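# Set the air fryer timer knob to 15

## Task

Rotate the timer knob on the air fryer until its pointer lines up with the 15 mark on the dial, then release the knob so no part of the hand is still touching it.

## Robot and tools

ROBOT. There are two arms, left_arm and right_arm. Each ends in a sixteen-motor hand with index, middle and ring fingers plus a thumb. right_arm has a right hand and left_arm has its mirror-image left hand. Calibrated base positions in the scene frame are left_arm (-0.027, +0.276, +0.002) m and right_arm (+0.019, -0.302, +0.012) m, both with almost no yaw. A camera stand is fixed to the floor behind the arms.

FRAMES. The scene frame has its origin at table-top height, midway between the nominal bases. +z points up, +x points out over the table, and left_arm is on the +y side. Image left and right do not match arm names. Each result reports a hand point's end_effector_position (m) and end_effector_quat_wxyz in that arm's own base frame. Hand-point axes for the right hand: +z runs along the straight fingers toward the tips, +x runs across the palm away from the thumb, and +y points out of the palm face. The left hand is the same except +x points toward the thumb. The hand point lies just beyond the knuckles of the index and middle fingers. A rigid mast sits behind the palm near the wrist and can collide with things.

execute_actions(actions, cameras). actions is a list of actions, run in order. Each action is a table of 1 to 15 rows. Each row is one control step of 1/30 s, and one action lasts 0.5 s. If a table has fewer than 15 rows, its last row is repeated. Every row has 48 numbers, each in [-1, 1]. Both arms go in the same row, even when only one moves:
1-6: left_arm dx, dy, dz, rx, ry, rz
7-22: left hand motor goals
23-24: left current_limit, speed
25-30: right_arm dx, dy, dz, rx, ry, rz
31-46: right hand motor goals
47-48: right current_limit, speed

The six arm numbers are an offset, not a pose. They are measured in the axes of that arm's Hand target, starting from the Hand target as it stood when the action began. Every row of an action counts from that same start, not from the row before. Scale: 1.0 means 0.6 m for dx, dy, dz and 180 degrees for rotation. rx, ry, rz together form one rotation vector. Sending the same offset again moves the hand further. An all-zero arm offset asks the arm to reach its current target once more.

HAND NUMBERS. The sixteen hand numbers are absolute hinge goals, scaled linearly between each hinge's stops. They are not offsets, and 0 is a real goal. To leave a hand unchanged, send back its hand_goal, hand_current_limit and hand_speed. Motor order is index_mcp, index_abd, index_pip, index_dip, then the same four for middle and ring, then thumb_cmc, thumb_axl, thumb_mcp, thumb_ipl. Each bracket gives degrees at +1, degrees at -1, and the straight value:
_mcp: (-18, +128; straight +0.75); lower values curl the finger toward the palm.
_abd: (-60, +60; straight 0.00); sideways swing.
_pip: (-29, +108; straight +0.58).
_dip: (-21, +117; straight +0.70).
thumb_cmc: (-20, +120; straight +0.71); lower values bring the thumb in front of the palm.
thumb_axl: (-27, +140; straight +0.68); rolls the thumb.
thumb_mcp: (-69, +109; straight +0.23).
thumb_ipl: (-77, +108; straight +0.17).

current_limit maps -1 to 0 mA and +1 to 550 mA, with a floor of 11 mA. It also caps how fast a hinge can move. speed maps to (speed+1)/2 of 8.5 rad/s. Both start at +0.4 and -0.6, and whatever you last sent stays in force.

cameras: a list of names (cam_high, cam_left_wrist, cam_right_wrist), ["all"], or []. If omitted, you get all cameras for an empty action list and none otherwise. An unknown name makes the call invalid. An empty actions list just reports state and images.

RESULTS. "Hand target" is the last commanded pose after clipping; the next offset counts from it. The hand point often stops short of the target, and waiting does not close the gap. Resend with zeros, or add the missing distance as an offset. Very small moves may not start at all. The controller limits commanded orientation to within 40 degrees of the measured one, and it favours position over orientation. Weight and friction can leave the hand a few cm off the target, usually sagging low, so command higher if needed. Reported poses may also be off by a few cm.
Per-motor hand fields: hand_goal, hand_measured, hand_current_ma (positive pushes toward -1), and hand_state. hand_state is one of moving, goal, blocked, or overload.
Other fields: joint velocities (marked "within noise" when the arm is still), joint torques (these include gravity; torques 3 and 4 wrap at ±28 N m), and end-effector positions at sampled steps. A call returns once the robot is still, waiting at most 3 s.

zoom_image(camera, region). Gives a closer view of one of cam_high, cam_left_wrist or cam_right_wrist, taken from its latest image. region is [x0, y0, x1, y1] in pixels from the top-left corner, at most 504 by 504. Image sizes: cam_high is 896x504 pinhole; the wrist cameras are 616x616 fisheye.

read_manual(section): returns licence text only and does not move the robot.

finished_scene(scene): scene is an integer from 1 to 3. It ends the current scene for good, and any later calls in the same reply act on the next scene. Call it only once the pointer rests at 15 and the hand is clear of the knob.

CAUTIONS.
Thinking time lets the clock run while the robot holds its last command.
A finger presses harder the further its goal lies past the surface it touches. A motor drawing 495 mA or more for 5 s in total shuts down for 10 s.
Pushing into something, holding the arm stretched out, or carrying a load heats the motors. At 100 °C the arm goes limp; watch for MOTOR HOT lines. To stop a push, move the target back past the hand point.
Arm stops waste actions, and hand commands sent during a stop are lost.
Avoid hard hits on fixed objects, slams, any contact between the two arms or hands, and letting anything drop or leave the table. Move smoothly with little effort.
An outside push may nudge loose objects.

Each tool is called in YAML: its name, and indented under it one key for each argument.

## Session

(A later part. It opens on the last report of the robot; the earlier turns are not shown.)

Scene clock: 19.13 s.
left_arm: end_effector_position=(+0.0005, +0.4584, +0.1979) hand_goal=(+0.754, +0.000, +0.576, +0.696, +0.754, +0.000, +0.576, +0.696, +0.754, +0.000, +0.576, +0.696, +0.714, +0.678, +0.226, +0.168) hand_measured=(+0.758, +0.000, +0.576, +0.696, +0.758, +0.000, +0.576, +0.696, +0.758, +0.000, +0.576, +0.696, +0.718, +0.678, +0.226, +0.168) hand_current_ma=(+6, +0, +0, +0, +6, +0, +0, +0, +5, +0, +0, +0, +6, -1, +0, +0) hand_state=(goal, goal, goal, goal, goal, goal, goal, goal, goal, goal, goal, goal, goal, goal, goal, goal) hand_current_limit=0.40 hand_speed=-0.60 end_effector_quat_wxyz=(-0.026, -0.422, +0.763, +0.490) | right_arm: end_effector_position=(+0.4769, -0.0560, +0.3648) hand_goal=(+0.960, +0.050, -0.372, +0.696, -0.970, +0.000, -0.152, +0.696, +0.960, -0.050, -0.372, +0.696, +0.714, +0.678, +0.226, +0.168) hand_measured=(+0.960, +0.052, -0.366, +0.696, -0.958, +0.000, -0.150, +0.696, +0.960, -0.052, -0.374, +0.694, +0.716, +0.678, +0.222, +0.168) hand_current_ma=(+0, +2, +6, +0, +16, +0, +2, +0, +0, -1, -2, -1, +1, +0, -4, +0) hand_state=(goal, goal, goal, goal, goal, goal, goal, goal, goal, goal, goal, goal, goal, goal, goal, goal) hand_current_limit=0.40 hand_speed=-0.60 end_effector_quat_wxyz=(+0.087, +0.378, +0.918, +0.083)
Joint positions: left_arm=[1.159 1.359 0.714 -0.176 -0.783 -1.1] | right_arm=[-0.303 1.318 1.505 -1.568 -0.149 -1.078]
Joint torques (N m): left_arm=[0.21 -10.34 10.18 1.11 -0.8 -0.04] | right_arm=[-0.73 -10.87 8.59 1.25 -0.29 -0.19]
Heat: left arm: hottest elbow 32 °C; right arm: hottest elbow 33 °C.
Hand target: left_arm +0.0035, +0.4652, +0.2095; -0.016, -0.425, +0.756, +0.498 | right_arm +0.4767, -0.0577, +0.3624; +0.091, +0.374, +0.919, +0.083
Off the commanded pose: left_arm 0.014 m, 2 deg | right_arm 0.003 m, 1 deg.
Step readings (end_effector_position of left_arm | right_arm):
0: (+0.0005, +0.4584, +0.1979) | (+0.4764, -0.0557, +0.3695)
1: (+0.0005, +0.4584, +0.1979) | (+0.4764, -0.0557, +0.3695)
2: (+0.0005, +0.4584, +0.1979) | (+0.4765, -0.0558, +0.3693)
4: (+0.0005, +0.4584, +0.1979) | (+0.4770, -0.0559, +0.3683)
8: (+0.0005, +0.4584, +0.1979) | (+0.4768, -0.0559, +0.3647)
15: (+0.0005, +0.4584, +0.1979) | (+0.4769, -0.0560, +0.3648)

execute_actions:
  actions:
    - [[0,0,0,0,0,0,0.754,0,0.576,0.696,0.754,0,0.576,0.696,0.754,0,0.576,0.696,0.714,0.678,0.226,0.168,0.4,-0.6,0,0,0,0,0,0,0.959,-0.9,-0.372,0.696,-0.97,0,-0.153,0.696,0.959,0.9,-0.372,0.696,0.714,0.678,0.226,0.168,0.2,-0.85]]
    - [[0,0,0,0,0,0,0.754,0,0.576,0.696,0.754,0,0.576,0.696,0.754,0,0.576,0.696,0.714,0.678,0.226,0.168,0.4,-0.6,0,0,0,0,0,0,0.959,-0.9,-0.372,0.696,-0.97,0,-0.153,0.696,0.959,0.9,-0.372,0.696,0.714,0.678,0.226,0.168,0.2,-0.85]]
    - [[0,0,0,0,0,0,0.754,0,0.576,0.696,0.754,0,0.576,0.696,0.754,0,0.576,0.696,0.714,0.678,0.226,0.168,0.4,-0.6,0,0,0,0,0,0,0.959,-0.9,-0.372,0.696,-0.97,0,-0.153,0.696,0.959,0.9,-0.372,0.696,0.714,0.678,0.226,0.168,0.2,-0.85]]
  cameras: ["cam_right_wrist"]

zoom_image:
  camera: "cam_right_wrist"
  region: [230, 150, 370, 290]

Scene clock: 21.10 s.
left_arm: end_effector_position=(+0.0005, +0.4584, +0.1979) hand_goal=(+0.754, +0.000, +0.576, +0.696, +0.754, +0.000, +0.576, +0.696, +0.754, +0.000, +0.576, +0.696, +0.714, +0.678, +0.226, +0.168) hand_measured=(+0.758, +0.000, +0.576, +0.696, +0.758, +0.000, +0.576, +0.696, +0.758, +0.000, +0.576, +0.696, +0.718, +0.678, +0.226, +0.168) hand_current_ma=(+6, +0, +0, +0, +6, +0, +0, +0, +5, +0, +0, +0, +6, -1, +0, +0) hand_state=(goal, goal, goal, goal, goal, goal, goal, goal, goal, goal, goal, goal, goal, goal, goal, goal) hand_current_limit=0.40 hand_speed=-0.60 end_effector_quat_wxyz=(-0.026, -0.422, +0.763, +0.490) | right_arm: end_effector_position=(+0.4770, -0.0562, +0.3637) hand_goal=(+0.960, -0.900, -0.372, +0.696, -0.970, +0.000, -0.152, +0.696, +0.960, +0.900, -0.372, +0.696, +0.714, +0.678, +0.226, +0.168) hand_measured=(+0.964, -0.260, -0.382, +0.692, -0.958, +0.000, -0.150, +0.696, +0.962, +0.270, -0.384, +0.690, +0.716, +0.678, +0.222, +0.168) hand_current_ma=(+3, +330, -11, -3, +16, +0, +2, +0, +1, -330, -14, -5, +1, +0, -4, +0) hand_state=(goal, blocked, goal, goal, goal, goal, goal, goal, goal, blocked, goal, goal, goal, goal, goal, goal) hand_current_limit=0.20 hand_speed=-0.85 end_effector_quat_wxyz=(+0.087, +0.378, +0.918, +0.083)
Joint positions: left_arm=[1.159 1.359 0.714 -0.176 -0.783 -1.1] | right_arm=[-0.303 1.318 1.502 -1.565 -0.149 -1.078]
Joint torques (N m): left_arm=[0.26 -10.29 10.18 1.17 -0.8 -0.02] | right_arm=[-0.97 -10.87 8.85 1.11 -0.27 -0.17]
Heat: left arm: hottest elbow 32 °C; right arm: hottest elbow 33 °C.
Hand target: left_arm +0.0035, +0.4652, +0.2095; -0.016, -0.425, +0.756, +0.498 | right_arm +0.4767, -0.0577, +0.3623; +0.091, +0.374, +0.919, +0.083
Off the commanded pose: left_arm 0.014 m, 2 deg | right_arm 0.002 m, 1 deg.
Step readings (end_effector_position of left_arm | right_arm):
0: (+0.0005, +0.4584, +0.1979) | (+0.4769, -0.0560, +0.3648)
1: (+0.0005, +0.4584, +0.1979) | (+0.4769, -0.0560, +0.3648)
2: (+0.0005, +0.4584, +0.1979) | (+0.4769, -0.0560, +0.3648)
4: (+0.0005, +0.4584, +0.1979) | (+0.4769, -0.0560, +0.3648)
8: (+0.0005, +0.4584, +0.1979) | (+0.4771, -0.0560, +0.3650)
15: (+0.0005, +0.4584, +0.1979) | (+0.4773, -0.0561, +0.3650)
16: (+0.0005, +0.4584, +0.1979) | (+0.4773, -0.0561, +0.3650)
17: (+0.0005, +0.4584, +0.1979) | (+0.4774, -0.0561, +0.3651)
19: (+0.0005, +0.4584, +0.1979) | (+0.4773, -0.0561, +0.3649)
23: (+0.0005, +0.4584, +0.1979) | (+0.4771, -0.0562, +0.3638)
30: (+0.0005, +0.4584, +0.1979) | (+0.4770, -0.0562, +0.3637)
31: (+0.0005, +0.4584, +0.1979) | (+0.4770, -0.0562, +0.3637)
32: (+0.0005, +0.4584, +0.1979) | (+0.4770, -0.0562, +0.3637)
34: (+0.0005, +0.4584, +0.1979) | (+0.4770, -0.0562, +0.3637)
38: (+0.0005, +0.4584, +0.1979) | (+0.4770, -0.0562, +0.3637)
45: (+0.0005, +0.4584, +0.1979) | (+0.4770, -0.0562, +0.3637)
Images, in order (width x height): cam_right_wrist 616x616.

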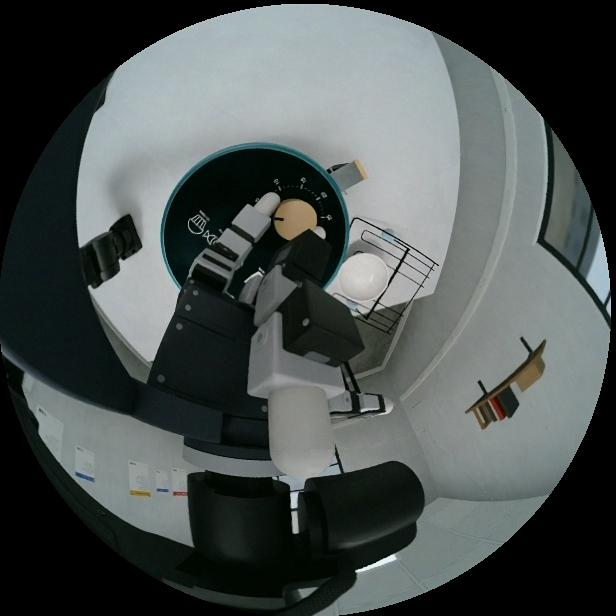

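Scaled by 3.600 from the camera's 616x616 image, which has a finer 880x880 frame.

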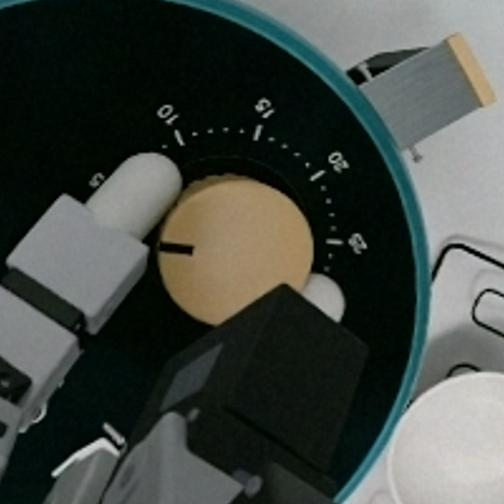

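execute_actions:
  actions:
    - [[0,0,0,0,0,0,0.754,0,0.576,0.696,0.754,0,0.576,0.696,0.754,0,0.576,0.696,0.714,0.678,0.226,0.168,0.4,-0.6,-0.004,-0.0077,-0.0005,0.0059,-0.0122,0.0539,0.959,-0.9,-0.372,0.696,-0.97,0,-0.153,0.696,0.959,0.9,-0.372,0.696,0.714,0.678,0.226,0.168,0.78,-0.85]]
    - [[0,0,0,0,0,0,0.754,0,0.576,0.696,0.754,0,0.576,0.696,0.754,0,0.576,0.696,0.714,0.678,0.226,0.168,0.4,-0.6,-0.004,-0.0042,-0.0005,0.0059,-0.0122,0.0539,0.959,-0.9,-0.372,0.696,-0.97,0,-0.153,0.696,0.959,0.9,-0.372,0.696,0.714,0.678,0.226,0.168,0.78,-0.85]]
  cameras: ["cam_right_wrist"]

zoom_image:
  camera: "cam_right_wrist"
  region: [230, 150, 370, 290]

Scene clock: 23.07 s.
left_arm: end_effector_position=(+0.0005, +0.4584, +0.1979) hand_goal=(+0.754, +0.000, +0.576, +0.696, +0.754, +0.000, +0.576, +0.696, +0.754, +0.000, +0.576, +0.696, +0.714, +0.678, +0.226, +0.168) hand_measured=(+0.758, +0.000, +0.576, +0.696, +0.758, +0.000, +0.576, +0.696, +0.758, +0.000, +0.576, +0.696, +0.718, +0.678, +0.226, +0.168) hand_current_ma=(+6, +0, +0, +0, +6, +0, +0, +0, +5, +0, +0, +0, +6, -1, +0, +0) hand_state=(goal, goal, goal, goal, goal, goal, goal, goal, goal, goal, goal, goal, goal, goal, goal, goal) hand_current_limit=0.40 hand_speed=-0.60 end_effector_quat_wxyz=(-0.026, -0.422, +0.763, +0.490) | right_arm: end_effector_position=(+0.4756, -0.0649, +0.3623) hand_goal=(+0.960, -0.900, -0.372, +0.696, -0.970, +0.000, -0.152, +0.696, +0.960, +0.900, -0.372, +0.696, +0.714, +0.678, +0.226, +0.168) hand_measured=(+0.956, -0.274, -0.382, +0.690, -0.958, +0.000, -0.150, +0.696, +0.980, +0.298, -0.410, +0.686, +0.716, +0.678, +0.222, +0.168) hand_current_ma=(-5, +489, -12, -6, +16, +0, +2, +0, +33, -489, -79, -14, +1, +0, -4, +0) hand_state=(goal, blocked, goal, goal, goal, goal, goal, goal, goal, blocked, blocked, goal, goal, goal, goal, goal) hand_current_limit=0.78 hand_speed=-0.85 end_effector_quat_wxyz=(+0.100, +0.517, +0.847, +0.067)
Joint positions: left_arm=[1.159 1.359 0.714 -0.176 -0.783 -1.1] | right_arm=[-0.238 1.255 1.44 -1.525 -0.067 -0.705]
Joint torques (N m): left_arm=[0.32 -10.46 10.19 1.1 -0.8 -0.04] | right_arm=[-0.15 -10.58 8.73 1.16 0.22 0.19]
Heat: left arm: hottest elbow 32 °C; right arm: hottest elbow 33 °C.
Hand target: left_arm +0.0035, +0.4652, +0.2095; -0.016, -0.425, +0.756, +0.498 | right_arm +0.4745, -0.0661, +0.3620; +0.103, +0.528, +0.840, +0.066
Off the commanded pose: left_arm 0.014 m, 2 deg | right_arm 0.002 m, 2 deg.
Step readings (end_effector_position of left_arm | right_arm):
0: (+0.0005, +0.4584, +0.1979) | (+0.4770, -0.0562, +0.3637)
1: (+0.0005, +0.4584, +0.1979) | (+0.4771, -0.0563, +0.3635)
2: (+0.0005, +0.4584, +0.1979) | (+0.4770, -0.0572, +0.3625)
4: (+0.0005, +0.4584, +0.1979) | (+0.4761, -0.0591, +0.3616)
8: (+0.0005, +0.4584, +0.1979) | (+0.4758, -0.0593, +0.3624)
15: (+0.0005, +0.4584, +0.1979) | (+0.4761, -0.0611, +0.3623)
16: (+0.0005, +0.4584, +0.1979) | (+0.4760, -0.0615, +0.3620)
17: (+0.0005, +0.4584, +0.1979) | (+0.4759, -0.0619, +0.3617)
19: (+0.0005, +0.4584, +0.1979) | (+0.4756, -0.0618, +0.3618)
23: (+0.0005, +0.4584, +0.1979) | (+0.4756, -0.0621, +0.3625)
30: (+0.0005, +0.4584, +0.1979) | (+0.4757, -0.0642, +0.3623)
Images, in order (width x height): cam_right_wrist 616x616.

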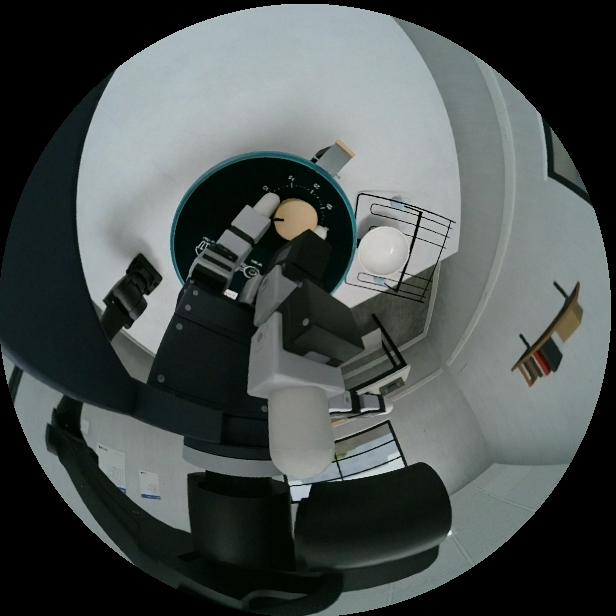

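Scaled by 3.600 from the camera's 616x616 image, which has a finer 880x880 frame.

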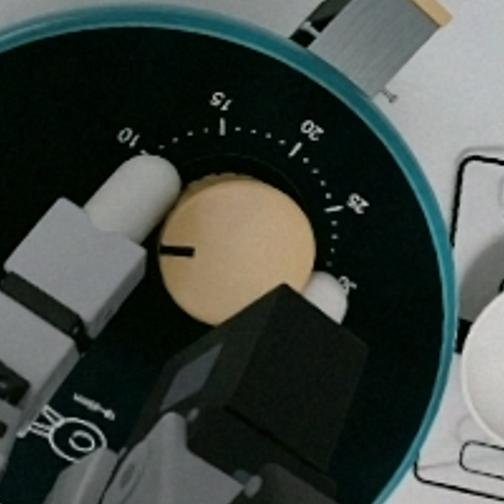

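execute_actions:
  actions:
    - [[0,0,0,0,0,0,0.754,0,0.576,0.696,0.754,0,0.576,0.696,0.754,0,0.576,0.696,0.714,0.678,0.226,0.168,0.4,-0.6,-0.004,-0.0067,-0.0005,0.0059,-0.0122,0.0539,0.959,-0.9,-0.372,0.696,-0.97,0,-0.153,0.696,0.959,0.9,-0.372,0.696,0.714,0.678,0.226,0.168,0.78,-0.85]]
    - [[0,0,0,0,0,0,0.754,0,0.576,0.696,0.754,0,0.576,0.696,0.754,0,0.576,0.696,0.714,0.678,0.226,0.168,0.4,-0.6,-0.004,-0.0042,-0.0005,0.0059,-0.0122,0.0539,0.959,-0.9,-0.372,0.696,-0.97,0,-0.153,0.696,0.959,0.9,-0.372,0.696,0.714,0.678,0.226,0.168,0.78,-0.85]]
  cameras: ["cam_right_wrist"]

zoom_image:
  camera: "cam_right_wrist"
  region: [230, 150, 370, 290]

Scene clock: 24.90 s.
left_arm: end_effector_position=(+0.0005, +0.4584, +0.1979) hand_goal=(+0.754, +0.000, +0.576, +0.696, +0.754, +0.000, +0.576, +0.696, +0.754, +0.000, +0.576, +0.696, +0.714, +0.678, +0.226, +0.168) hand_measured=(+0.758, +0.000, +0.576, +0.696, +0.758, +0.000, +0.576, +0.696, +0.758, +0.000, +0.576, +0.696, +0.718, +0.678, +0.226, +0.168) hand_current_ma=(+6, +0, +0, +0, +6, +0, +0, +0, +5, +0, +0, +0, +6, -1, +0, +0) hand_state=(goal, goal, goal, goal, goal, goal, goal, goal, goal, goal, goal, goal, goal, goal, goal, goal) hand_current_limit=0.40 hand_speed=-0.60 end_effector_quat_wxyz=(-0.026, -0.422, +0.763, +0.490) | right_arm: end_effector_position=(+0.4731, -0.0712, +0.3632) hand_goal=(+0.960, -0.900, -0.372, +0.696, -0.970, +0.000, -0.152, +0.696, +0.960, +0.900, -0.372, +0.696, +0.714, +0.678, +0.226, +0.168) hand_measured=(+0.962, -0.274, -0.378, +0.690, -0.958, +0.000, -0.150, +0.696, +0.986, +0.300, -0.412, +0.684, +0.716, +0.678, +0.222, +0.168) hand_current_ma=(+2, +489, -7, -5, +16, +0, +2, +0, +49, -489, -88, -17, +1, +0, -4, +0) hand_state=(goal, blocked, goal, goal, goal, goal, goal, goal, blocked, blocked, blocked, goal, goal, goal, goal, goal) hand_current_limit=0.78 hand_speed=-0.85 end_effector_quat_wxyz=(+0.112, +0.655, +0.745, +0.050)
Joint positions: left_arm=[1.159 1.359 0.714 -0.176 -0.783 -1.1] | right_arm=[-0.135 1.228 1.418 -1.519 0.041 -0.268]
Joint torques (N m): left_arm=[0.21 -10.29 10.18 1.16 -0.8 -0.02] | right_arm=[0.03 -9.93 8.88 0.83 0.48 0.25]
Heat: left arm: hottest elbow 33 °C; right arm: hottest elbow 33 °C.
Hand target: left_arm +0.0035, +0.4652, +0.2095; -0.016, -0.425, +0.756, +0.498 | right_arm +0.4701, -0.0731, +0.3617; +0.113, +0.666, +0.736, +0.047
Off the commanded pose: left_arm 0.014 m, 2 deg | right_arm 0.004 m, 2 deg.
Step readings (end_effector_position of left_arm | right_arm):
0: (+0.0005, +0.4584, +0.1979) | (+0.4757, -0.0650, +0.3623)
1: (+0.0005, +0.4584, +0.1979) | (+0.4756, -0.0652, +0.3620)
2: (+0.0005, +0.4584, +0.1979) | (+0.4754, -0.0655, +0.3618)
4: (+0.0005, +0.4584, +0.1979) | (+0.4750, -0.0653, +0.3619)
8: (+0.0005, +0.4584, +0.1979) | (+0.4746, -0.0658, +0.3624)
15: (+0.0005, +0.4584, +0.1979) | (+0.4744, -0.0675, +0.3625)
16: (+0.0005, +0.4584, +0.1979) | (+0.4744, -0.0678, +0.3624)
17: (+0.0005, +0.4584, +0.1979) | (+0.4743, -0.0681, +0.3624)
19: (+0.0005, +0.4584, +0.1979) | (+0.4739, -0.0678, +0.3625)
23: (+0.0005, +0.4584, +0.1979) | (+0.4737, -0.0684, +0.3631)
30: (+0.0005, +0.4584, +0.1979) | (+0.4734, -0.0702, +0.3633)
Images, in order (width x height): cam_right_wrist 616x616.

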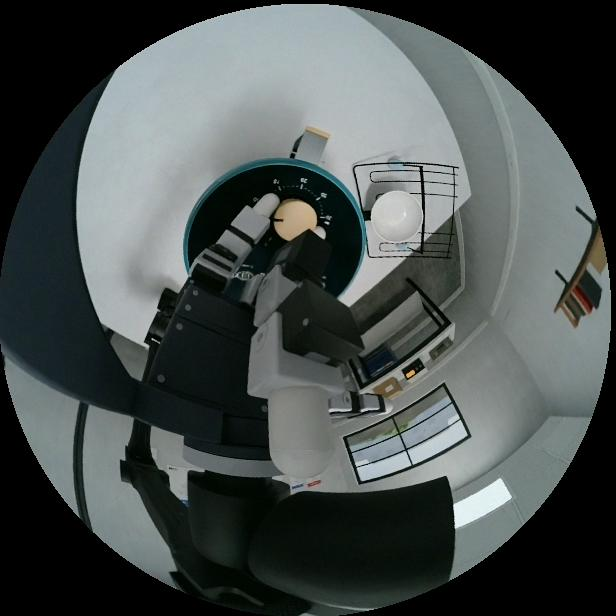

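Scaled by 3.600 from the camera's 616x616 image, which has a finer 880x880 frame.

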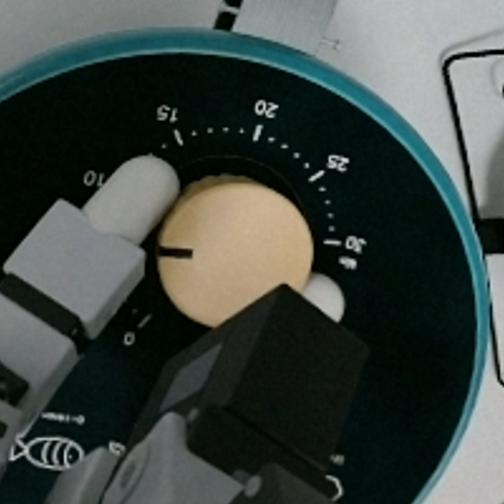

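execute_actions:
  actions:
    - [[0,0,0,0,0,0,0.754,0,0.576,0.696,0.754,0,0.576,0.696,0.754,0,0.576,0.696,0.714,0.678,0.226,0.168,0.4,-0.6,-0.004,-0.0052,-0.0005,0.0059,-0.0122,0.0539,0.959,-0.9,-0.372,0.696,-0.97,0,-0.153,0.696,0.959,0.9,-0.372,0.696,0.714,0.678,0.226,0.168,0.78,-0.85]]
    - [[0,0,0,0,0,0,0.754,0,0.576,0.696,0.754,0,0.576,0.696,0.754,0,0.576,0.696,0.714,0.678,0.226,0.168,0.4,-0.6,-0.004,-0.0042,-0.0005,0.0059,-0.0122,0.0539,0.959,-0.9,-0.372,0.696,-0.97,0,-0.153,0.696,0.959,0.9,-0.372,0.696,0.714,0.678,0.226,0.168,0.78,-0.85]]
  cameras: ["cam_right_wrist"]

zoom_image:
  camera: "cam_right_wrist"
  region: [230, 150, 370, 290]

Scene clock: 26.93 s.
left_arm: end_effector_position=(+0.0005, +0.4584, +0.1979) hand_goal=(+0.754, +0.000, +0.576, +0.696, +0.754, +0.000, +0.576, +0.696, +0.754, +0.000, +0.576, +0.696, +0.714, +0.678, +0.226, +0.168) hand_measured=(+0.758, +0.000, +0.576, +0.696, +0.758, +0.000, +0.576, +0.696, +0.758, +0.000, +0.576, +0.696, +0.718, +0.678, +0.226, +0.168) hand_current_ma=(+6, +0, +0, +0, +6, +0, +0, +0, +5, +0, +0, +0, +6, -1, +0, +0) hand_state=(goal, goal, goal, goal, goal, goal, goal, goal, goal, goal, goal, goal, goal, goal, goal, goal) hand_current_limit=0.40 hand_speed=-0.60 end_effector_quat_wxyz=(-0.026, -0.422, +0.763, +0.490) | right_arm: end_effector_position=(+0.4646, -0.0759, +0.3626) hand_goal=(+0.960, -0.900, -0.372, +0.696, -0.970, +0.000, -0.152, +0.696, +0.960, +0.900, -0.372, +0.696, +0.714, +0.678, +0.226, +0.168) hand_measured=(+0.954, -0.274, -0.372, +0.696, -0.958, +0.000, -0.150, +0.696, +0.988, +0.300, -0.412, +0.690, +0.716, +0.678, +0.222, +0.168) hand_current_ma=(-8, +490, +0, +0, +16, +0, +2, +0, +54, -489, -88, -7, +1, +0, -4, +0) hand_state=(goal, blocked, goal, goal, goal, goal, goal, goal, blocked, blocked, blocked, goal, goal, goal, goal, goal) hand_current_limit=0.78 hand_speed=-0.85 end_effector_quat_wxyz=(+0.124, +0.773, +0.621, +0.037)
Joint positions: left_arm=[1.159 1.359 0.714 -0.176 -0.783 -1.1] | right_arm=[-0.032 1.234 1.418 -1.536 0.139 0.169]
Joint torques (N m): left_arm=[0.21 -10.4 10.21 1.13 -0.79 -0.03] | right_arm=[-0.09 -7.94 10.92 -0.23 0.71 0.33]
Heat: left arm: hottest elbow 33 °C; right arm: hottest elbow 34 °C.
Hand target: left_arm +0.0035, +0.4652, +0.2095; -0.016, -0.425, +0.756, +0.498 | right_arm +0.4646, -0.0778, +0.3615; +0.119, +0.784, +0.609, +0.026
Off the commanded pose: left_arm 0.014 m, 2 deg | right_arm 0.002 m, 2 deg.
Step readings (end_effector_position of left_arm | right_arm):
0: (+0.0005, +0.4584, +0.1979) | (+0.4731, -0.0710, +0.3632)
1: (+0.0005, +0.4584, +0.1979) | (+0.4731, -0.0714, +0.3632)
2: (+0.0005, +0.4584, +0.1979) | (+0.4729, -0.0715, +0.3632)
4: (+0.0005, +0.4584, +0.1979) | (+0.4726, -0.0710, +0.3634)
8: (+0.0005, +0.4584, +0.1979) | (+0.4718, -0.0710, +0.3639)
15: (+0.0005, +0.4584, +0.1979) | (+0.4706, -0.0731, +0.3641)
16: (+0.0005, +0.4584, +0.1979) | (+0.4703, -0.0734, +0.3641)
17: (+0.0005, +0.4584, +0.1979) | (+0.4699, -0.0732, +0.3641)
19: (+0.0005, +0.4584, +0.1979) | (+0.4693, -0.0724, +0.3639)
23: (+0.0005, +0.4584, +0.1979) | (+0.4677, -0.0725, +0.3637)
30: (+0.0005, +0.4584, +0.1979) | (+0.4657, -0.0747, +0.3628)
Images, in order (width x height): cam_right_wrist 616x616.

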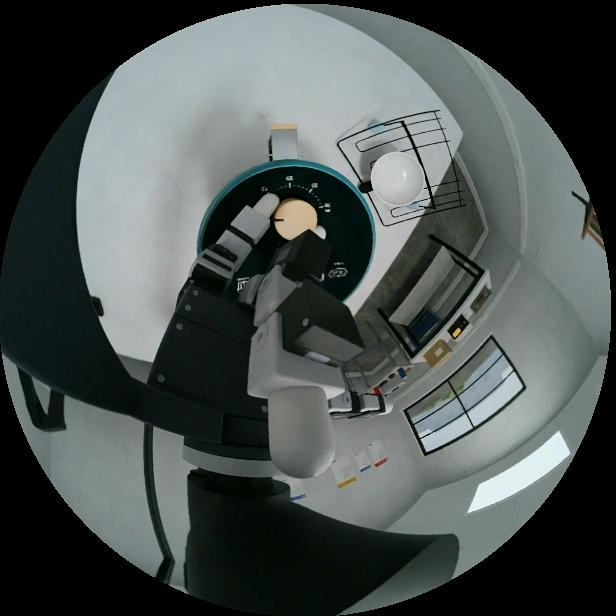

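Scaled by 3.600 from the camera's 616x616 image, which has a finer 880x880 frame.

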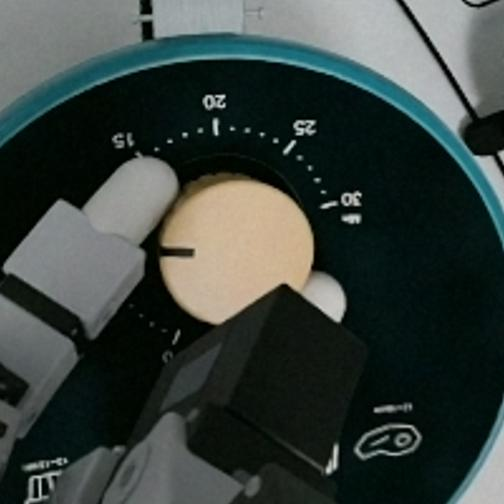

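execute_actions:
  actions:
    - [[0,0,0,0,0,0,0.754,0,0.576,0.696,0.754,0,0.576,0.696,0.754,0,0.576,0.696,0.714,0.678,0.226,0.168,0.4,-0.6,0,0,0,0,0,0,0.959,0.2,-0.372,0.696,-0.97,0,-0.153,0.696,0.959,-0.2,-0.372,0.696,0.714,0.678,0.226,0.168,0.4,-0.75]]
    - [[0,0,0,0,0,0,0.754,0,0.576,0.696,0.754,0,0.576,0.696,0.754,0,0.576,0.696,0.714,0.678,0.226,0.168,0.4,-0.6,0.0099,0.006,0.0003,-0.0118,0.0244,-0.1078,0.959,0.2,-0.372,0.696,-0.97,0,-0.153,0.696,0.959,-0.2,-0.372,0.696,0.714,0.678,0.226,0.168,0.4,-0.75]]
    - [[0,0,0,0,0,0,0.754,0,0.576,0.696,0.754,0,0.576,0.696,0.754,0,0.576,0.696,0.714,0.678,0.226,0.168,0.4,-0.6,0.0099,0.006,0.0003,-0.0118,0.0244,-0.1078,0.959,0.2,-0.372,0.696,-0.97,0,-0.153,0.696,0.959,-0.2,-0.372,0.696,0.714,0.678,0.226,0.168,0.4,-0.75]]
  cameras: ["cam_right_wrist"]

zoom_image:
  camera: "cam_right_wrist"
  region: [230, 150, 370, 290]

Scene clock: 29.90 s.
left_arm: end_effector_position=(+0.0005, +0.4584, +0.1979) hand_goal=(+0.754, +0.000, +0.576, +0.696, +0.754, +0.000, +0.576, +0.696, +0.754, +0.000, +0.576, +0.696, +0.714, +0.678, +0.226, +0.168) hand_measured=(+0.758, +0.000, +0.576, +0.696, +0.758, +0.000, +0.576, +0.696, +0.758, +0.000, +0.576, +0.696, +0.718, +0.678, +0.226, +0.168) hand_current_ma=(+6, +0, +0, +0, +6, +0, +0, +0, +5, +0, +0, +0, +6, -1, +0, +0) hand_state=(goal, goal, goal, goal, goal, goal, goal, goal, goal, goal, goal, goal, goal, goal, goal, goal) hand_current_limit=0.40 hand_speed=-0.60 end_effector_quat_wxyz=(-0.026, -0.422, +0.763, +0.490) | right_arm: end_effector_position=(+0.4676, -0.0646, +0.3644) hand_goal=(+0.960, +0.200, -0.372, +0.696, -0.970, +0.000, -0.152, +0.696, +0.960, -0.200, -0.372, +0.696, +0.714, +0.678, +0.226, +0.168) hand_measured=(+0.958, +0.196, -0.372, +0.696, -0.958, +0.000, -0.150, +0.696, +0.954, -0.198, -0.378, +0.694, +0.716, +0.678, +0.222, +0.168) hand_current_ma=(-1, -3, +0, +0, +16, +0, +2, +0, -8, +1, -5, -2, +1, +0, -4, +0) hand_state=(goal, goal, goal, goal, goal, goal, goal, goal, goal, goal, goal, goal, goal, goal, goal, goal) hand_current_limit=0.40 hand_speed=-0.75 end_effector_quat_wxyz=(+0.106, +0.535, +0.835, +0.067)
Joint positions: left_arm=[1.159 1.359 0.714 -0.176 -0.783 -1.1] | right_arm=[-0.227 1.224 1.416 -1.519 -0.054 -0.652]
Joint torques (N m): left_arm=[0.32 -10.4 10.19 1.14 -0.8 -0.03] | right_arm=[-0.79 -7.94 10.13 1.02 -0.16 -0.25]
Heat: left arm: hottest elbow 33 °C; right arm: hottest elbow 34 °C.
Hand target: left_arm +0.0035, +0.4652, +0.2095; -0.016, -0.425, +0.756, +0.498 | right_arm +0.4725, -0.0668, +0.3615; +0.103, +0.528, +0.840, +0.066
Off the commanded pose: left_arm 0.014 m, 2 deg | right_arm 0.006 m, 1 deg.
Step readings (end_effector_position of left_arm | right_arm):
0: (+0.0005, +0.4584, +0.1979) | (+0.4646, -0.0759, +0.3626)
1: (+0.0005, +0.4584, +0.1979) | (+0.4646, -0.0759, +0.3626)
2: (+0.0005, +0.4584, +0.1979) | (+0.4646, -0.0759, +0.3626)
4: (+0.0005, +0.4584, +0.1979) | (+0.4646, -0.0757, +0.3626)
8: (+0.0005, +0.4584, +0.1979) | (+0.4628, -0.0760, +0.3619)
15: (+0.0005, +0.4584, +0.1979) | (+0.4604, -0.0791, +0.3622)
16: (+0.0005, +0.4584, +0.1979) | (+0.4603, -0.0790, +0.3623)
17: (+0.0005, +0.4584, +0.1979) | (+0.4610, -0.0777, +0.3622)
19: (+0.0005, +0.4584, +0.1979) | (+0.4633, -0.0750, +0.3624)
23: (+0.0005, +0.4584, +0.1979) | (+0.4666, -0.0776, +0.3640)
30: (+0.0005, +0.4584, +0.1979) | (+0.4691, -0.0761, +0.3644)
31: (+0.0005, +0.4584, +0.1979) | (+0.4694, -0.0749, +0.3644)
32: (+0.0005, +0.4584, +0.1979) | (+0.4701, -0.0733, +0.3643)
34: (+0.0005, +0.4584, +0.1979) | (+0.4712, -0.0691, +0.3638)
38: (+0.0005, +0.4584, +0.1979) | (+0.4703, -0.0724, +0.3641)
45: (+0.0005, +0.4584, +0.1979) | (+0.4682, -0.0695, +0.3645)
Images, in order (width x height): cam_right_wrist 616x616.

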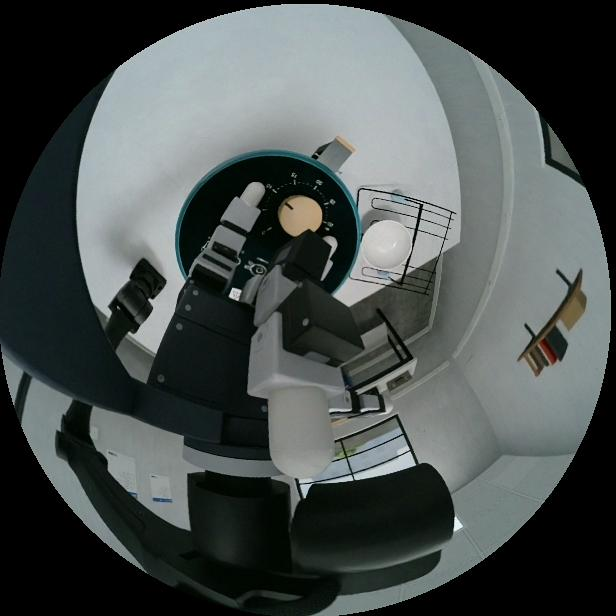

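Scaled by 3.600 from the camera's 616x616 image, which has a finer 880x880 frame.

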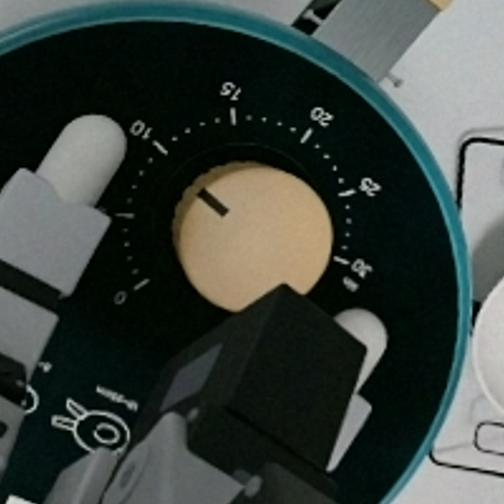

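execute_actions:
  actions:
    - [[0,0,0,0,0,0,0.754,0,0.576,0.696,0.754,0,0.576,0.696,0.754,0,0.576,0.696,0.714,0.678,0.226,0.168,0.4,-0.6,-0.0003,0.0087,0.002,0,0,0,0.959,0.15,-0.372,0.696,-0.97,0,-0.153,0.696,0.959,-0.15,-0.372,0.696,0.714,0.678,0.226,0.168,0.4,-0.75]]
  cameras: ["cam_right_wrist"]

zoom_image:
  camera: "cam_right_wrist"
  region: [230, 150, 370, 290]

Scene clock: 31.13 s.
left_arm: end_effector_position=(+0.0005, +0.4584, +0.1979) hand_goal=(+0.754, +0.000, +0.576, +0.696, +0.754, +0.000, +0.576, +0.696, +0.754, +0.000, +0.576, +0.696, +0.714, +0.678, +0.226, +0.168) hand_measured=(+0.758, +0.000, +0.576, +0.696, +0.758, +0.000, +0.576, +0.696, +0.758, +0.000, +0.576, +0.696, +0.718, +0.678, +0.226, +0.168) hand_current_ma=(+6, +0, +0, +0, +6, +0, +0, +0, +5, +0, +0, +0, +6, -1, +0, +0) hand_state=(goal, goal, goal, goal, goal, goal, goal, goal, goal, goal, goal, goal, goal, goal, goal, goal) hand_current_limit=0.40 hand_speed=-0.60 end_effector_quat_wxyz=(-0.026, -0.422, +0.763, +0.490) | right_arm: end_effector_position=(+0.4680, -0.0637, +0.3636) hand_goal=(+0.960, +0.150, -0.372, +0.696, -0.970, +0.000, -0.152, +0.696, +0.960, -0.150, -0.372, +0.696, +0.714, +0.678, +0.226, +0.168) hand_measured=(+0.958, +0.152, -0.372, +0.696, -0.958, +0.000, -0.150, +0.696, +0.956, -0.170, -0.382, +0.692, +0.716, +0.678, +0.222, +0.168) hand_current_ma=(-1, +1, +0, +0, +16, +0, +2, +0, -5, -26, -12, -3, +1, +0, -4, +0) hand_state=(goal, goal, goal, goal, goal, goal, goal, goal, goal, goal, goal, goal, goal, goal, goal, goal) hand_current_limit=0.40 hand_speed=-0.75 end_effector_quat_wxyz=(+0.105, +0.532, +0.837, +0.067)
Joint positions: left_arm=[1.159 1.359 0.714 -0.176 -0.783 -1.1] | right_arm=[-0.227 1.226 1.416 -1.519 -0.056 -0.659]
Joint torques (N m): left_arm=[0.26 -10.34 10.15 1.14 -0.79 -0.03] | right_arm=[-0.26 -7.41 10.95 1.06 -0.05 -0.13]
Heat: left arm: hottest elbow 33 °C; right arm: hottest elbow 34 °C.
Hand target: left_arm +0.0035, +0.4652, +0.2095; -0.016, -0.425, +0.756, +0.498 | right_arm +0.4774, -0.0647, +0.3616; +0.104, +0.528, +0.840, +0.066
Off the commanded pose: left_arm 0.014 m, 2 deg | right_arm 0.010 m, 1 deg.
Step readings (end_effector_position of left_arm | right_arm):
0: (+0.0005, +0.4584, +0.1979) | (+0.4676, -0.0645, +0.3644)
1: (+0.0005, +0.4584, +0.1979) | (+0.4676, -0.0645, +0.3644)
2: (+0.0005, +0.4584, +0.1979) | (+0.4677, -0.0644, +0.3642)
4: (+0.0005, +0.4584, +0.1979) | (+0.4679, -0.0640, +0.3639)
8: (+0.0005, +0.4584, +0.1979) | (+0.4680, -0.0638, +0.3636)
15: (+0.0005, +0.4584, +0.1979) | (+0.4680, -0.0637, +0.3636)
Images, in order (width x height): cam_right_wrist 616x616.

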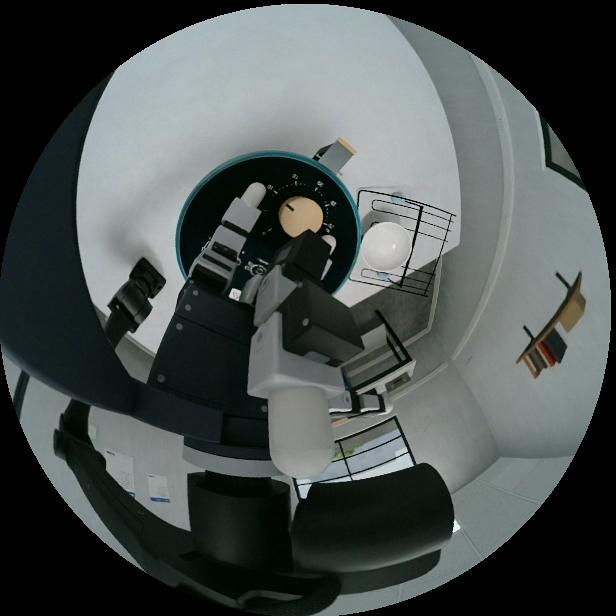

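Scaled by 3.600 from the camera's 616x616 image, which has a finer 880x880 frame.

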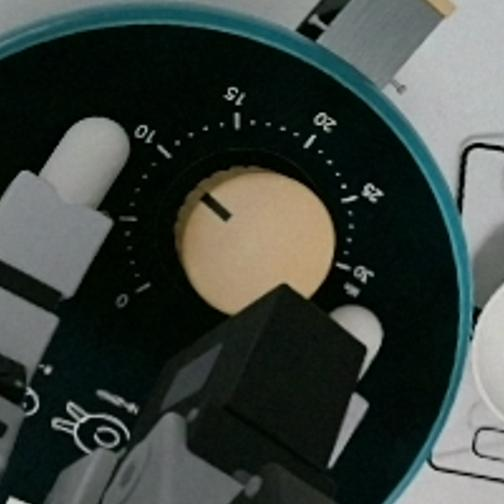

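execute_actions:
  actions:
    - [[0,0,0,0,0,0,0.754,0,0.576,0.696,0.754,0,0.576,0.696,0.754,0,0.576,0.696,0.714,0.678,0.226,0.168,0.4,-0.6,-0.0047,0.0036,-0.0502,0,0,0,0.959,0.15,-0.372,0.696,-0.97,0,-0.153,0.696,0.959,-0.15,-0.372,0.696,0.714,0.678,0.226,0.168,0.4,-0.75]]
    - [[0,0,0,0,0,0,0.754,0,0.576,0.696,0.754,0,0.576,0.696,0.754,0,0.576,0.696,0.714,0.678,0.226,0.168,0.4,-0.6,0.0055,-0.0113,0.0484,0,0,0,0.959,0.1,-0.372,0.696,-0.97,0,-0.153,0.696,0.959,-0.1,-0.372,0.696,0.714,0.678,0.226,0.168,0.4,-0.75]]
  cameras: ["cam_right_wrist"]

zoom_image:
  camera: "cam_right_wrist"
  region: [230, 150, 370, 290]

Scene clock: 32.53 s.
left_arm: end_effector_position=(+0.0005, +0.4584, +0.1979) hand_goal=(+0.754, +0.000, +0.576, +0.696, +0.754, +0.000, +0.576, +0.696, +0.754, +0.000, +0.576, +0.696, +0.714, +0.678, +0.226, +0.168) hand_measured=(+0.758, +0.000, +0.576, +0.696, +0.758, +0.000, +0.576, +0.696, +0.758, +0.000, +0.576, +0.696, +0.718, +0.678, +0.226, +0.168) hand_current_ma=(+6, +0, +0, +0, +6, +0, +0, +0, +5, +0, +0, +0, +6, -1, +0, +0) hand_state=(goal, goal, goal, goal, goal, goal, goal, goal, goal, goal, goal, goal, goal, goal, goal, goal) hand_current_limit=0.40 hand_speed=-0.60 end_effector_quat_wxyz=(-0.026, -0.422, +0.763, +0.490) | right_arm: end_effector_position=(+0.4727, -0.0645, +0.3645) hand_goal=(+0.960, +0.100, -0.372, +0.696, -0.970, +0.000, -0.152, +0.696, +0.960, -0.100, -0.372, +0.696, +0.714, +0.678, +0.226, +0.168) hand_measured=(+0.958, +0.102, -0.372, +0.696, -0.958, +0.000, -0.150, +0.696, +0.958, -0.102, -0.380, +0.692, +0.716, +0.678, +0.222, +0.168) hand_current_ma=(-1, +2, +0, +0, +16, +0, +2, +0, -2, -1, -8, -4, +1, +0, -4, +0) hand_state=(goal, goal, goal, goal, goal, goal, goal, goal, goal, goal, goal, goal, goal, goal, goal, goal) hand_current_limit=0.40 hand_speed=-0.75 end_effector_quat_wxyz=(+0.100, +0.532, +0.838, +0.066)
Joint positions: left_arm=[1.159 1.359 0.714 -0.176 -0.783 -1.1] | right_arm=[-0.227 1.244 1.437 -1.53 -0.057 -0.661]
Joint torques (N m): left_arm=[0.26 -10.4 10.22 1.16 -0.81 -0.02] | right_arm=[-0.97 -9.64 8.61 1.43 -0.09 -0.17]
Heat: left arm: hottest elbow 33 °C; right arm: hottest elbow 34 °C.
Hand target: left_arm +0.0035, +0.4652, +0.2095; -0.016, -0.425, +0.756, +0.498 | right_arm +0.4730, -0.0663, +0.3615; +0.104, +0.528, +0.840, +0.066
Off the commanded pose: left_arm 0.014 m, 2 deg | right_arm 0.004 m, 1 deg.
Step readings (end_effector_position of left_arm | right_arm):
0: (+0.0005, +0.4584, +0.1979) | (+0.4680, -0.0637, +0.3636)
1: (+0.0005, +0.4584, +0.1979) | (+0.4679, -0.0637, +0.3635)
2: (+0.0005, +0.4584, +0.1979) | (+0.4673, -0.0635, +0.3632)
4: (+0.0005, +0.4584, +0.1979) | (+0.4662, -0.0632, +0.3630)
8: (+0.0005, +0.4584, +0.1979) | (+0.4656, -0.0631, +0.3645)
15: (+0.0005, +0.4584, +0.1979) | (+0.4649, -0.0629, +0.3686)
16: (+0.0005, +0.4584, +0.1979) | (+0.4649, -0.0629, +0.3688)
17: (+0.0005, +0.4584, +0.1979) | (+0.4653, -0.0630, +0.3690)
19: (+0.0005, +0.4584, +0.1979) | (+0.4680, -0.0636, +0.3707)
23: (+0.0005, +0.4584, +0.1979) | (+0.4727, -0.0647, +0.3692)
30: (+0.0005, +0.4584, +0.1979) | (+0.4726, -0.0646, +0.3644)
Images, in order (width x height): cam_right_wrist 616x616.

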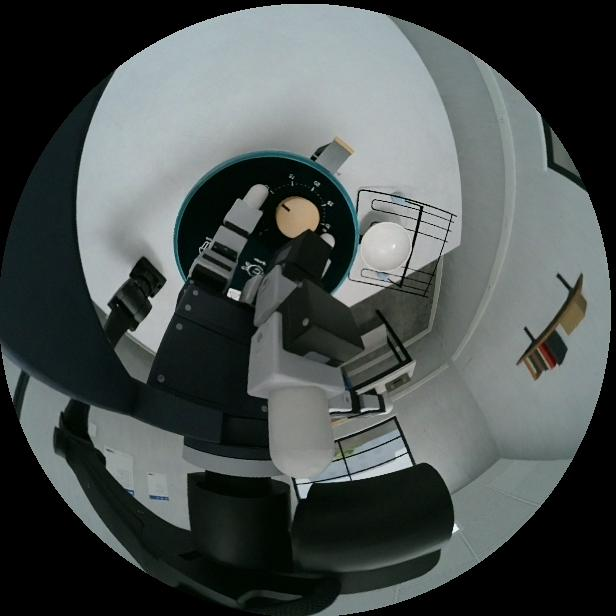

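Scaled by 3.600 from the camera's 616x616 image, which has a finer 880x880 frame.

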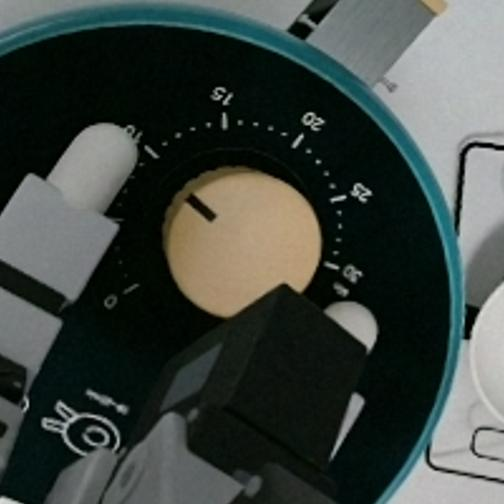

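execute_actions:
  actions:
    - [[0,0,0,0,0,0,0.754,0,0.576,0.696,0.754,0,0.576,0.696,0.754,0,0.576,0.696,0.714,0.678,0.226,0.168,0.4,-0.6,0,0,0,0,0,0,0.959,-0.9,-0.372,0.696,-0.97,0,-0.153,0.696,0.959,0.9,-0.372,0.696,0.714,0.678,0.226,0.168,0.2,-0.82]]
    - [[0,0,0,0,0,0,0.754,0,0.576,0.696,0.754,0,0.576,0.696,0.754,0,0.576,0.696,0.714,0.678,0.226,0.168,0.4,-0.6,0,0,0,0,0,0,0.959,-0.9,-0.372,0.696,-0.97,0,-0.153,0.696,0.959,0.9,-0.372,0.696,0.714,0.678,0.226,0.168,0.2,-0.82]]
    - [[0,0,0,0,0,0,0.754,0,0.576,0.696,0.754,0,0.576,0.696,0.754,0,0.576,0.696,0.714,0.678,0.226,0.168,0.4,-0.6,0,0,0,0,0,0,0.959,-0.9,-0.372,0.696,-0.97,0,-0.153,0.696,0.959,0.9,-0.372,0.696,0.714,0.678,0.226,0.168,0.78,-0.85]]
  cameras: ["cam_right_wrist"]

zoom_image:
  camera: "cam_right_wrist"
  region: [230, 150, 370, 290]

Scene clock: 34.73 s.
left_arm: end_effector_position=(+0.0005, +0.4584, +0.1979) hand_goal=(+0.754, +0.000, +0.576, +0.696, +0.754, +0.000, +0.576, +0.696, +0.754, +0.000, +0.576, +0.696, +0.714, +0.678, +0.226, +0.168) hand_measured=(+0.758, +0.000, +0.576, +0.696, +0.758, +0.000, +0.576, +0.696, +0.758, +0.000, +0.576, +0.696, +0.718, +0.678, +0.226, +0.168) hand_current_ma=(+6, +0, +0, +0, +6, +0, +0, +0, +5, +0, +0, +0, +6, -1, +0, +0) hand_state=(goal, goal, goal, goal, goal, goal, goal, goal, goal, goal, goal, goal, goal, goal, goal, goal) hand_current_limit=0.40 hand_speed=-0.60 end_effector_quat_wxyz=(-0.026, -0.422, +0.763, +0.490) | right_arm: end_effector_position=(+0.4732, -0.0646, +0.3634) hand_goal=(+0.960, -0.900, -0.372, +0.696, -0.970, +0.000, -0.152, +0.696, +0.960, +0.900, -0.372, +0.696, +0.714, +0.678, +0.226, +0.168) hand_measured=(+0.962, -0.274, -0.386, +0.690, -0.958, +0.000, -0.150, +0.696, +0.962, +0.274, -0.388, +0.690, +0.716, +0.678, +0.222, +0.168) hand_current_ma=(+2, +490, -20, -6, +16, +0, +2, +0, +2, -489, -25, -5, +1, +0, -4, +0) hand_state=(goal, blocked, goal, goal, goal, goal, goal, goal, goal, blocked, goal, goal, goal, goal, goal, goal) hand_current_limit=0.78 hand_speed=-0.85 end_effector_quat_wxyz=(+0.101, +0.532, +0.838, +0.066)
Joint positions: left_arm=[1.159 1.359 0.714 -0.176 -0.783 -1.1] | right_arm=[-0.227 1.244 1.434 -1.526 -0.057 -0.661]
Joint torques (N m): left_arm=[0.15 -10.34 10.19 1.11 -0.79 -0.02] | right_arm=[-0.91 -9.76 8.87 1.24 -0.08 -0.18]
Heat: left arm: hottest elbow 33 °C; right arm: hottest elbow 34 °C.
Hand target: left_arm +0.0035, +0.4652, +0.2095; -0.016, -0.425, +0.756, +0.498 | right_arm +0.4730, -0.0662, +0.3613; +0.103, +0.528, +0.840, +0.066
Off the commanded pose: left_arm 0.014 m, 2 deg | right_arm 0.003 m, 1 deg.
Step readings (end_effector_position of left_arm | right_arm):
0: (+0.0005, +0.4584, +0.1979) | (+0.4727, -0.0645, +0.3645)
1: (+0.0005, +0.4584, +0.1979) | (+0.4727, -0.0645, +0.3645)
2: (+0.0005, +0.4584, +0.1979) | (+0.4727, -0.0645, +0.3645)
4: (+0.0005, +0.4584, +0.1979) | (+0.4728, -0.0645, +0.3646)
8: (+0.0005, +0.4584, +0.1979) | (+0.4732, -0.0646, +0.3648)
15: (+0.0005, +0.4584, +0.1979) | (+0.4733, -0.0646, +0.3649)
16: (+0.0005, +0.4584, +0.1979) | (+0.4733, -0.0646, +0.3649)
17: (+0.0005, +0.4584, +0.1979) | (+0.4733, -0.0646, +0.3646)
19: (+0.0005, +0.4584, +0.1979) | (+0.4733, -0.0646, +0.3641)
23: (+0.0005, +0.4584, +0.1979) | (+0.4731, -0.0646, +0.3633)
30: (+0.0005, +0.4584, +0.1979) | (+0.4731, -0.0646, +0.3633)
31: (+0.0005, +0.4584, +0.1979) | (+0.4731, -0.0646, +0.3633)
32: (+0.0005, +0.4584, +0.1979) | (+0.4731, -0.0646, +0.3633)
34: (+0.0005, +0.4584, +0.1979) | (+0.4732, -0.0646, +0.3634)
38: (+0.0005, +0.4584, +0.1979) | (+0.4732, -0.0646, +0.3634)
45: (+0.0005, +0.4584, +0.1979) | (+0.4732, -0.0646, +0.3634)
Images, in order (width x height): cam_right_wrist 616x616.

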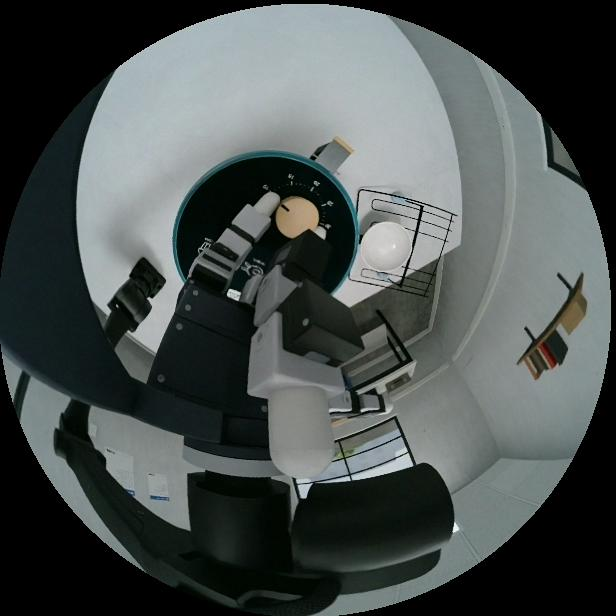

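Scaled by 3.600 from the camera's 616x616 image, which has a finer 880x880 frame.

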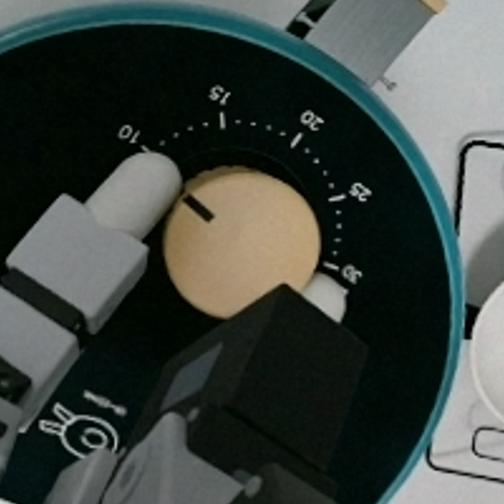

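execute_actions:
  actions:
    - [[0,0,0,0,0,0,0.754,0,0.576,0.696,0.754,0,0.576,0.696,0.754,0,0.576,0.696,0.714,0.678,0.226,0.168,0.4,-0.6,-0.004,-0.0042,-0.0005,0.0059,-0.0122,0.0539,0.959,-0.9,-0.372,0.696,-0.97,0,-0.153,0.696,0.959,0.9,-0.372,0.696,0.714,0.678,0.226,0.168,0.78,-0.85]]
    - [[0,0,0,0,0,0,0.754,0,0.576,0.696,0.754,0,0.576,0.696,0.754,0,0.576,0.696,0.714,0.678,0.226,0.168,0.4,-0.6,-0.004,-0.0042,-0.0005,0.0059,-0.0122,0.0539,0.959,-0.9,-0.372,0.696,-0.97,0,-0.153,0.696,0.959,0.9,-0.372,0.696,0.714,0.678,0.226,0.168,0.78,-0.85]]
    - [[0,0,0,0,0,0,0.754,0,0.576,0.696,0.754,0,0.576,0.696,0.754,0,0.576,0.696,0.714,0.678,0.226,0.168,0.4,-0.6,-0.004,-0.0042,-0.0005,0.0059,-0.0122,0.0539,0.959,-0.9,-0.372,0.696,-0.97,0,-0.153,0.696,0.959,0.9,-0.372,0.696,0.714,0.678,0.226,0.168,0.78,-0.85]]
  cameras: ["cam_right_wrist"]

zoom_image:
  camera: "cam_right_wrist"
  region: [230, 150, 370, 290]

Scene clock: 37.20 s.
left_arm: end_effector_position=(+0.0005, +0.4584, +0.1979) hand_goal=(+0.754, +0.000, +0.576, +0.696, +0.754, +0.000, +0.576, +0.696, +0.754, +0.000, +0.576, +0.696, +0.714, +0.678, +0.226, +0.168) hand_measured=(+0.758, +0.000, +0.576, +0.696, +0.758, +0.000, +0.576, +0.696, +0.758, +0.000, +0.576, +0.696, +0.718, +0.678, +0.226, +0.168) hand_current_ma=(+6, +0, +0, +0, +6, +0, +0, +0, +5, +0, +0, +0, +6, -1, +0, +0) hand_state=(goal, goal, goal, goal, goal, goal, goal, goal, goal, goal, goal, goal, goal, goal, goal, goal) hand_current_limit=0.40 hand_speed=-0.60 end_effector_quat_wxyz=(-0.026, -0.422, +0.763, +0.490) | right_arm: end_effector_position=(+0.4677, -0.0738, +0.3643) hand_goal=(+0.960, -0.900, -0.372, +0.696, -0.970, +0.000, -0.152, +0.696, +0.960, +0.900, -0.372, +0.696, +0.714, +0.678, +0.226, +0.168) hand_measured=(+0.966, -0.280, -0.376, +0.690, -0.958, +0.000, -0.150, +0.696, +0.990, +0.290, -0.408, +0.682, +0.716, +0.678, +0.222, +0.168) hand_current_ma=(+6, +489, -5, -5, +16, +0, +2, +0, +60, -489, -76, -18, +1, +0, -4, +0) hand_state=(goal, blocked, goal, goal, goal, goal, goal, goal, blocked, blocked, blocked, goal, goal, goal, goal, goal) hand_current_limit=0.78 hand_speed=-0.85 end_effector_quat_wxyz=(+0.118, +0.719, +0.684, +0.042)
Joint positions: left_arm=[1.159 1.359 0.714 -0.176 -0.783 -1.1] | right_arm=[-0.081 1.224 1.416 -1.53 0.095 -0.043]
Joint torques (N m): left_arm=[0.21 -10.17 10.18 1.14 -0.8 -0.03] | right_arm=[-0.32 -8.94 9.57 0.65 0.53 0.23]
Heat: left arm: hottest elbow 34 °C; right arm: hottest elbow 35 °C.
Hand target: left_arm +0.0035, +0.4652, +0.2095; -0.016, -0.425, +0.756, +0.498 | right_arm +0.4675, -0.0750, +0.3614; +0.116, +0.728, +0.675, +0.037
Off the commanded pose: left_arm 0.014 m, 2 deg | right_arm 0.003 m, 2 deg.
Step readings (end_effector_position of left_arm | right_arm):
0: (+0.0005, +0.4584, +0.1979) | (+0.4732, -0.0646, +0.3634)
1: (+0.0005, +0.4584, +0.1979) | (+0.4731, -0.0648, +0.3633)
2: (+0.0005, +0.4584, +0.1979) | (+0.4731, -0.0660, +0.3625)
4: (+0.0005, +0.4584, +0.1979) | (+0.4726, -0.0661, +0.3621)
8: (+0.0005, +0.4584, +0.1979) | (+0.4725, -0.0667, +0.3626)
15: (+0.0005, +0.4584, +0.1979) | (+0.4724, -0.0683, +0.3626)
16: (+0.0005, +0.4584, +0.1979) | (+0.4723, -0.0687, +0.3625)
17: (+0.0005, +0.4584, +0.1979) | (+0.4722, -0.0686, +0.3623)
19: (+0.0005, +0.4584, +0.1979) | (+0.4718, -0.0676, +0.3624)
23: (+0.0005, +0.4584, +0.1979) | (+0.4717, -0.0683, +0.3630)
30: (+0.0005, +0.4584, +0.1979) | (+0.4713, -0.0706, +0.3634)
31: (+0.0005, +0.4584, +0.1979) | (+0.4712, -0.0710, +0.3634)
32: (+0.0005, +0.4584, +0.1979) | (+0.4709, -0.0710, +0.3634)
34: (+0.0005, +0.4584, +0.1979) | (+0.4707, -0.0700, +0.3634)
38: (+0.0005, +0.4584, +0.1979) | (+0.4698, -0.0703, +0.3640)
45: (+0.0005, +0.4584, +0.1979) | (+0.4684, -0.0727, +0.3643)
Images, in order (width x height): cam_right_wrist 616x616.

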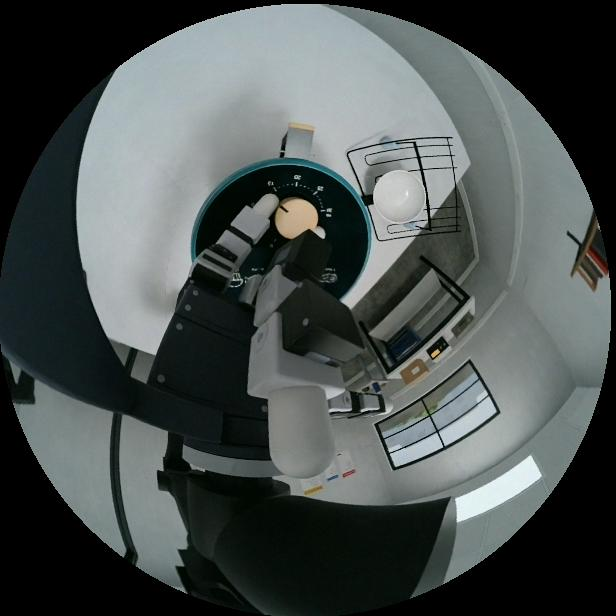

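Scaled by 3.600 from the camera's 616x616 image, which has a finer 880x880 frame.

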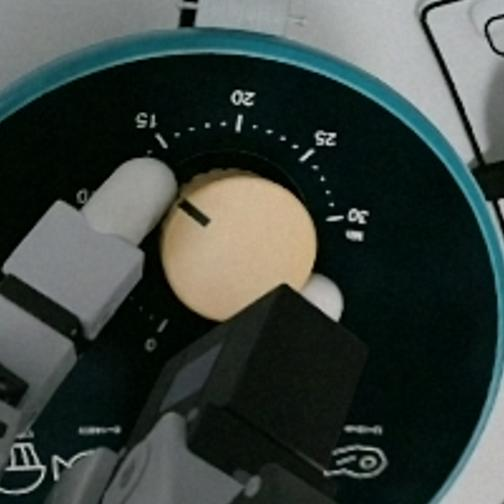

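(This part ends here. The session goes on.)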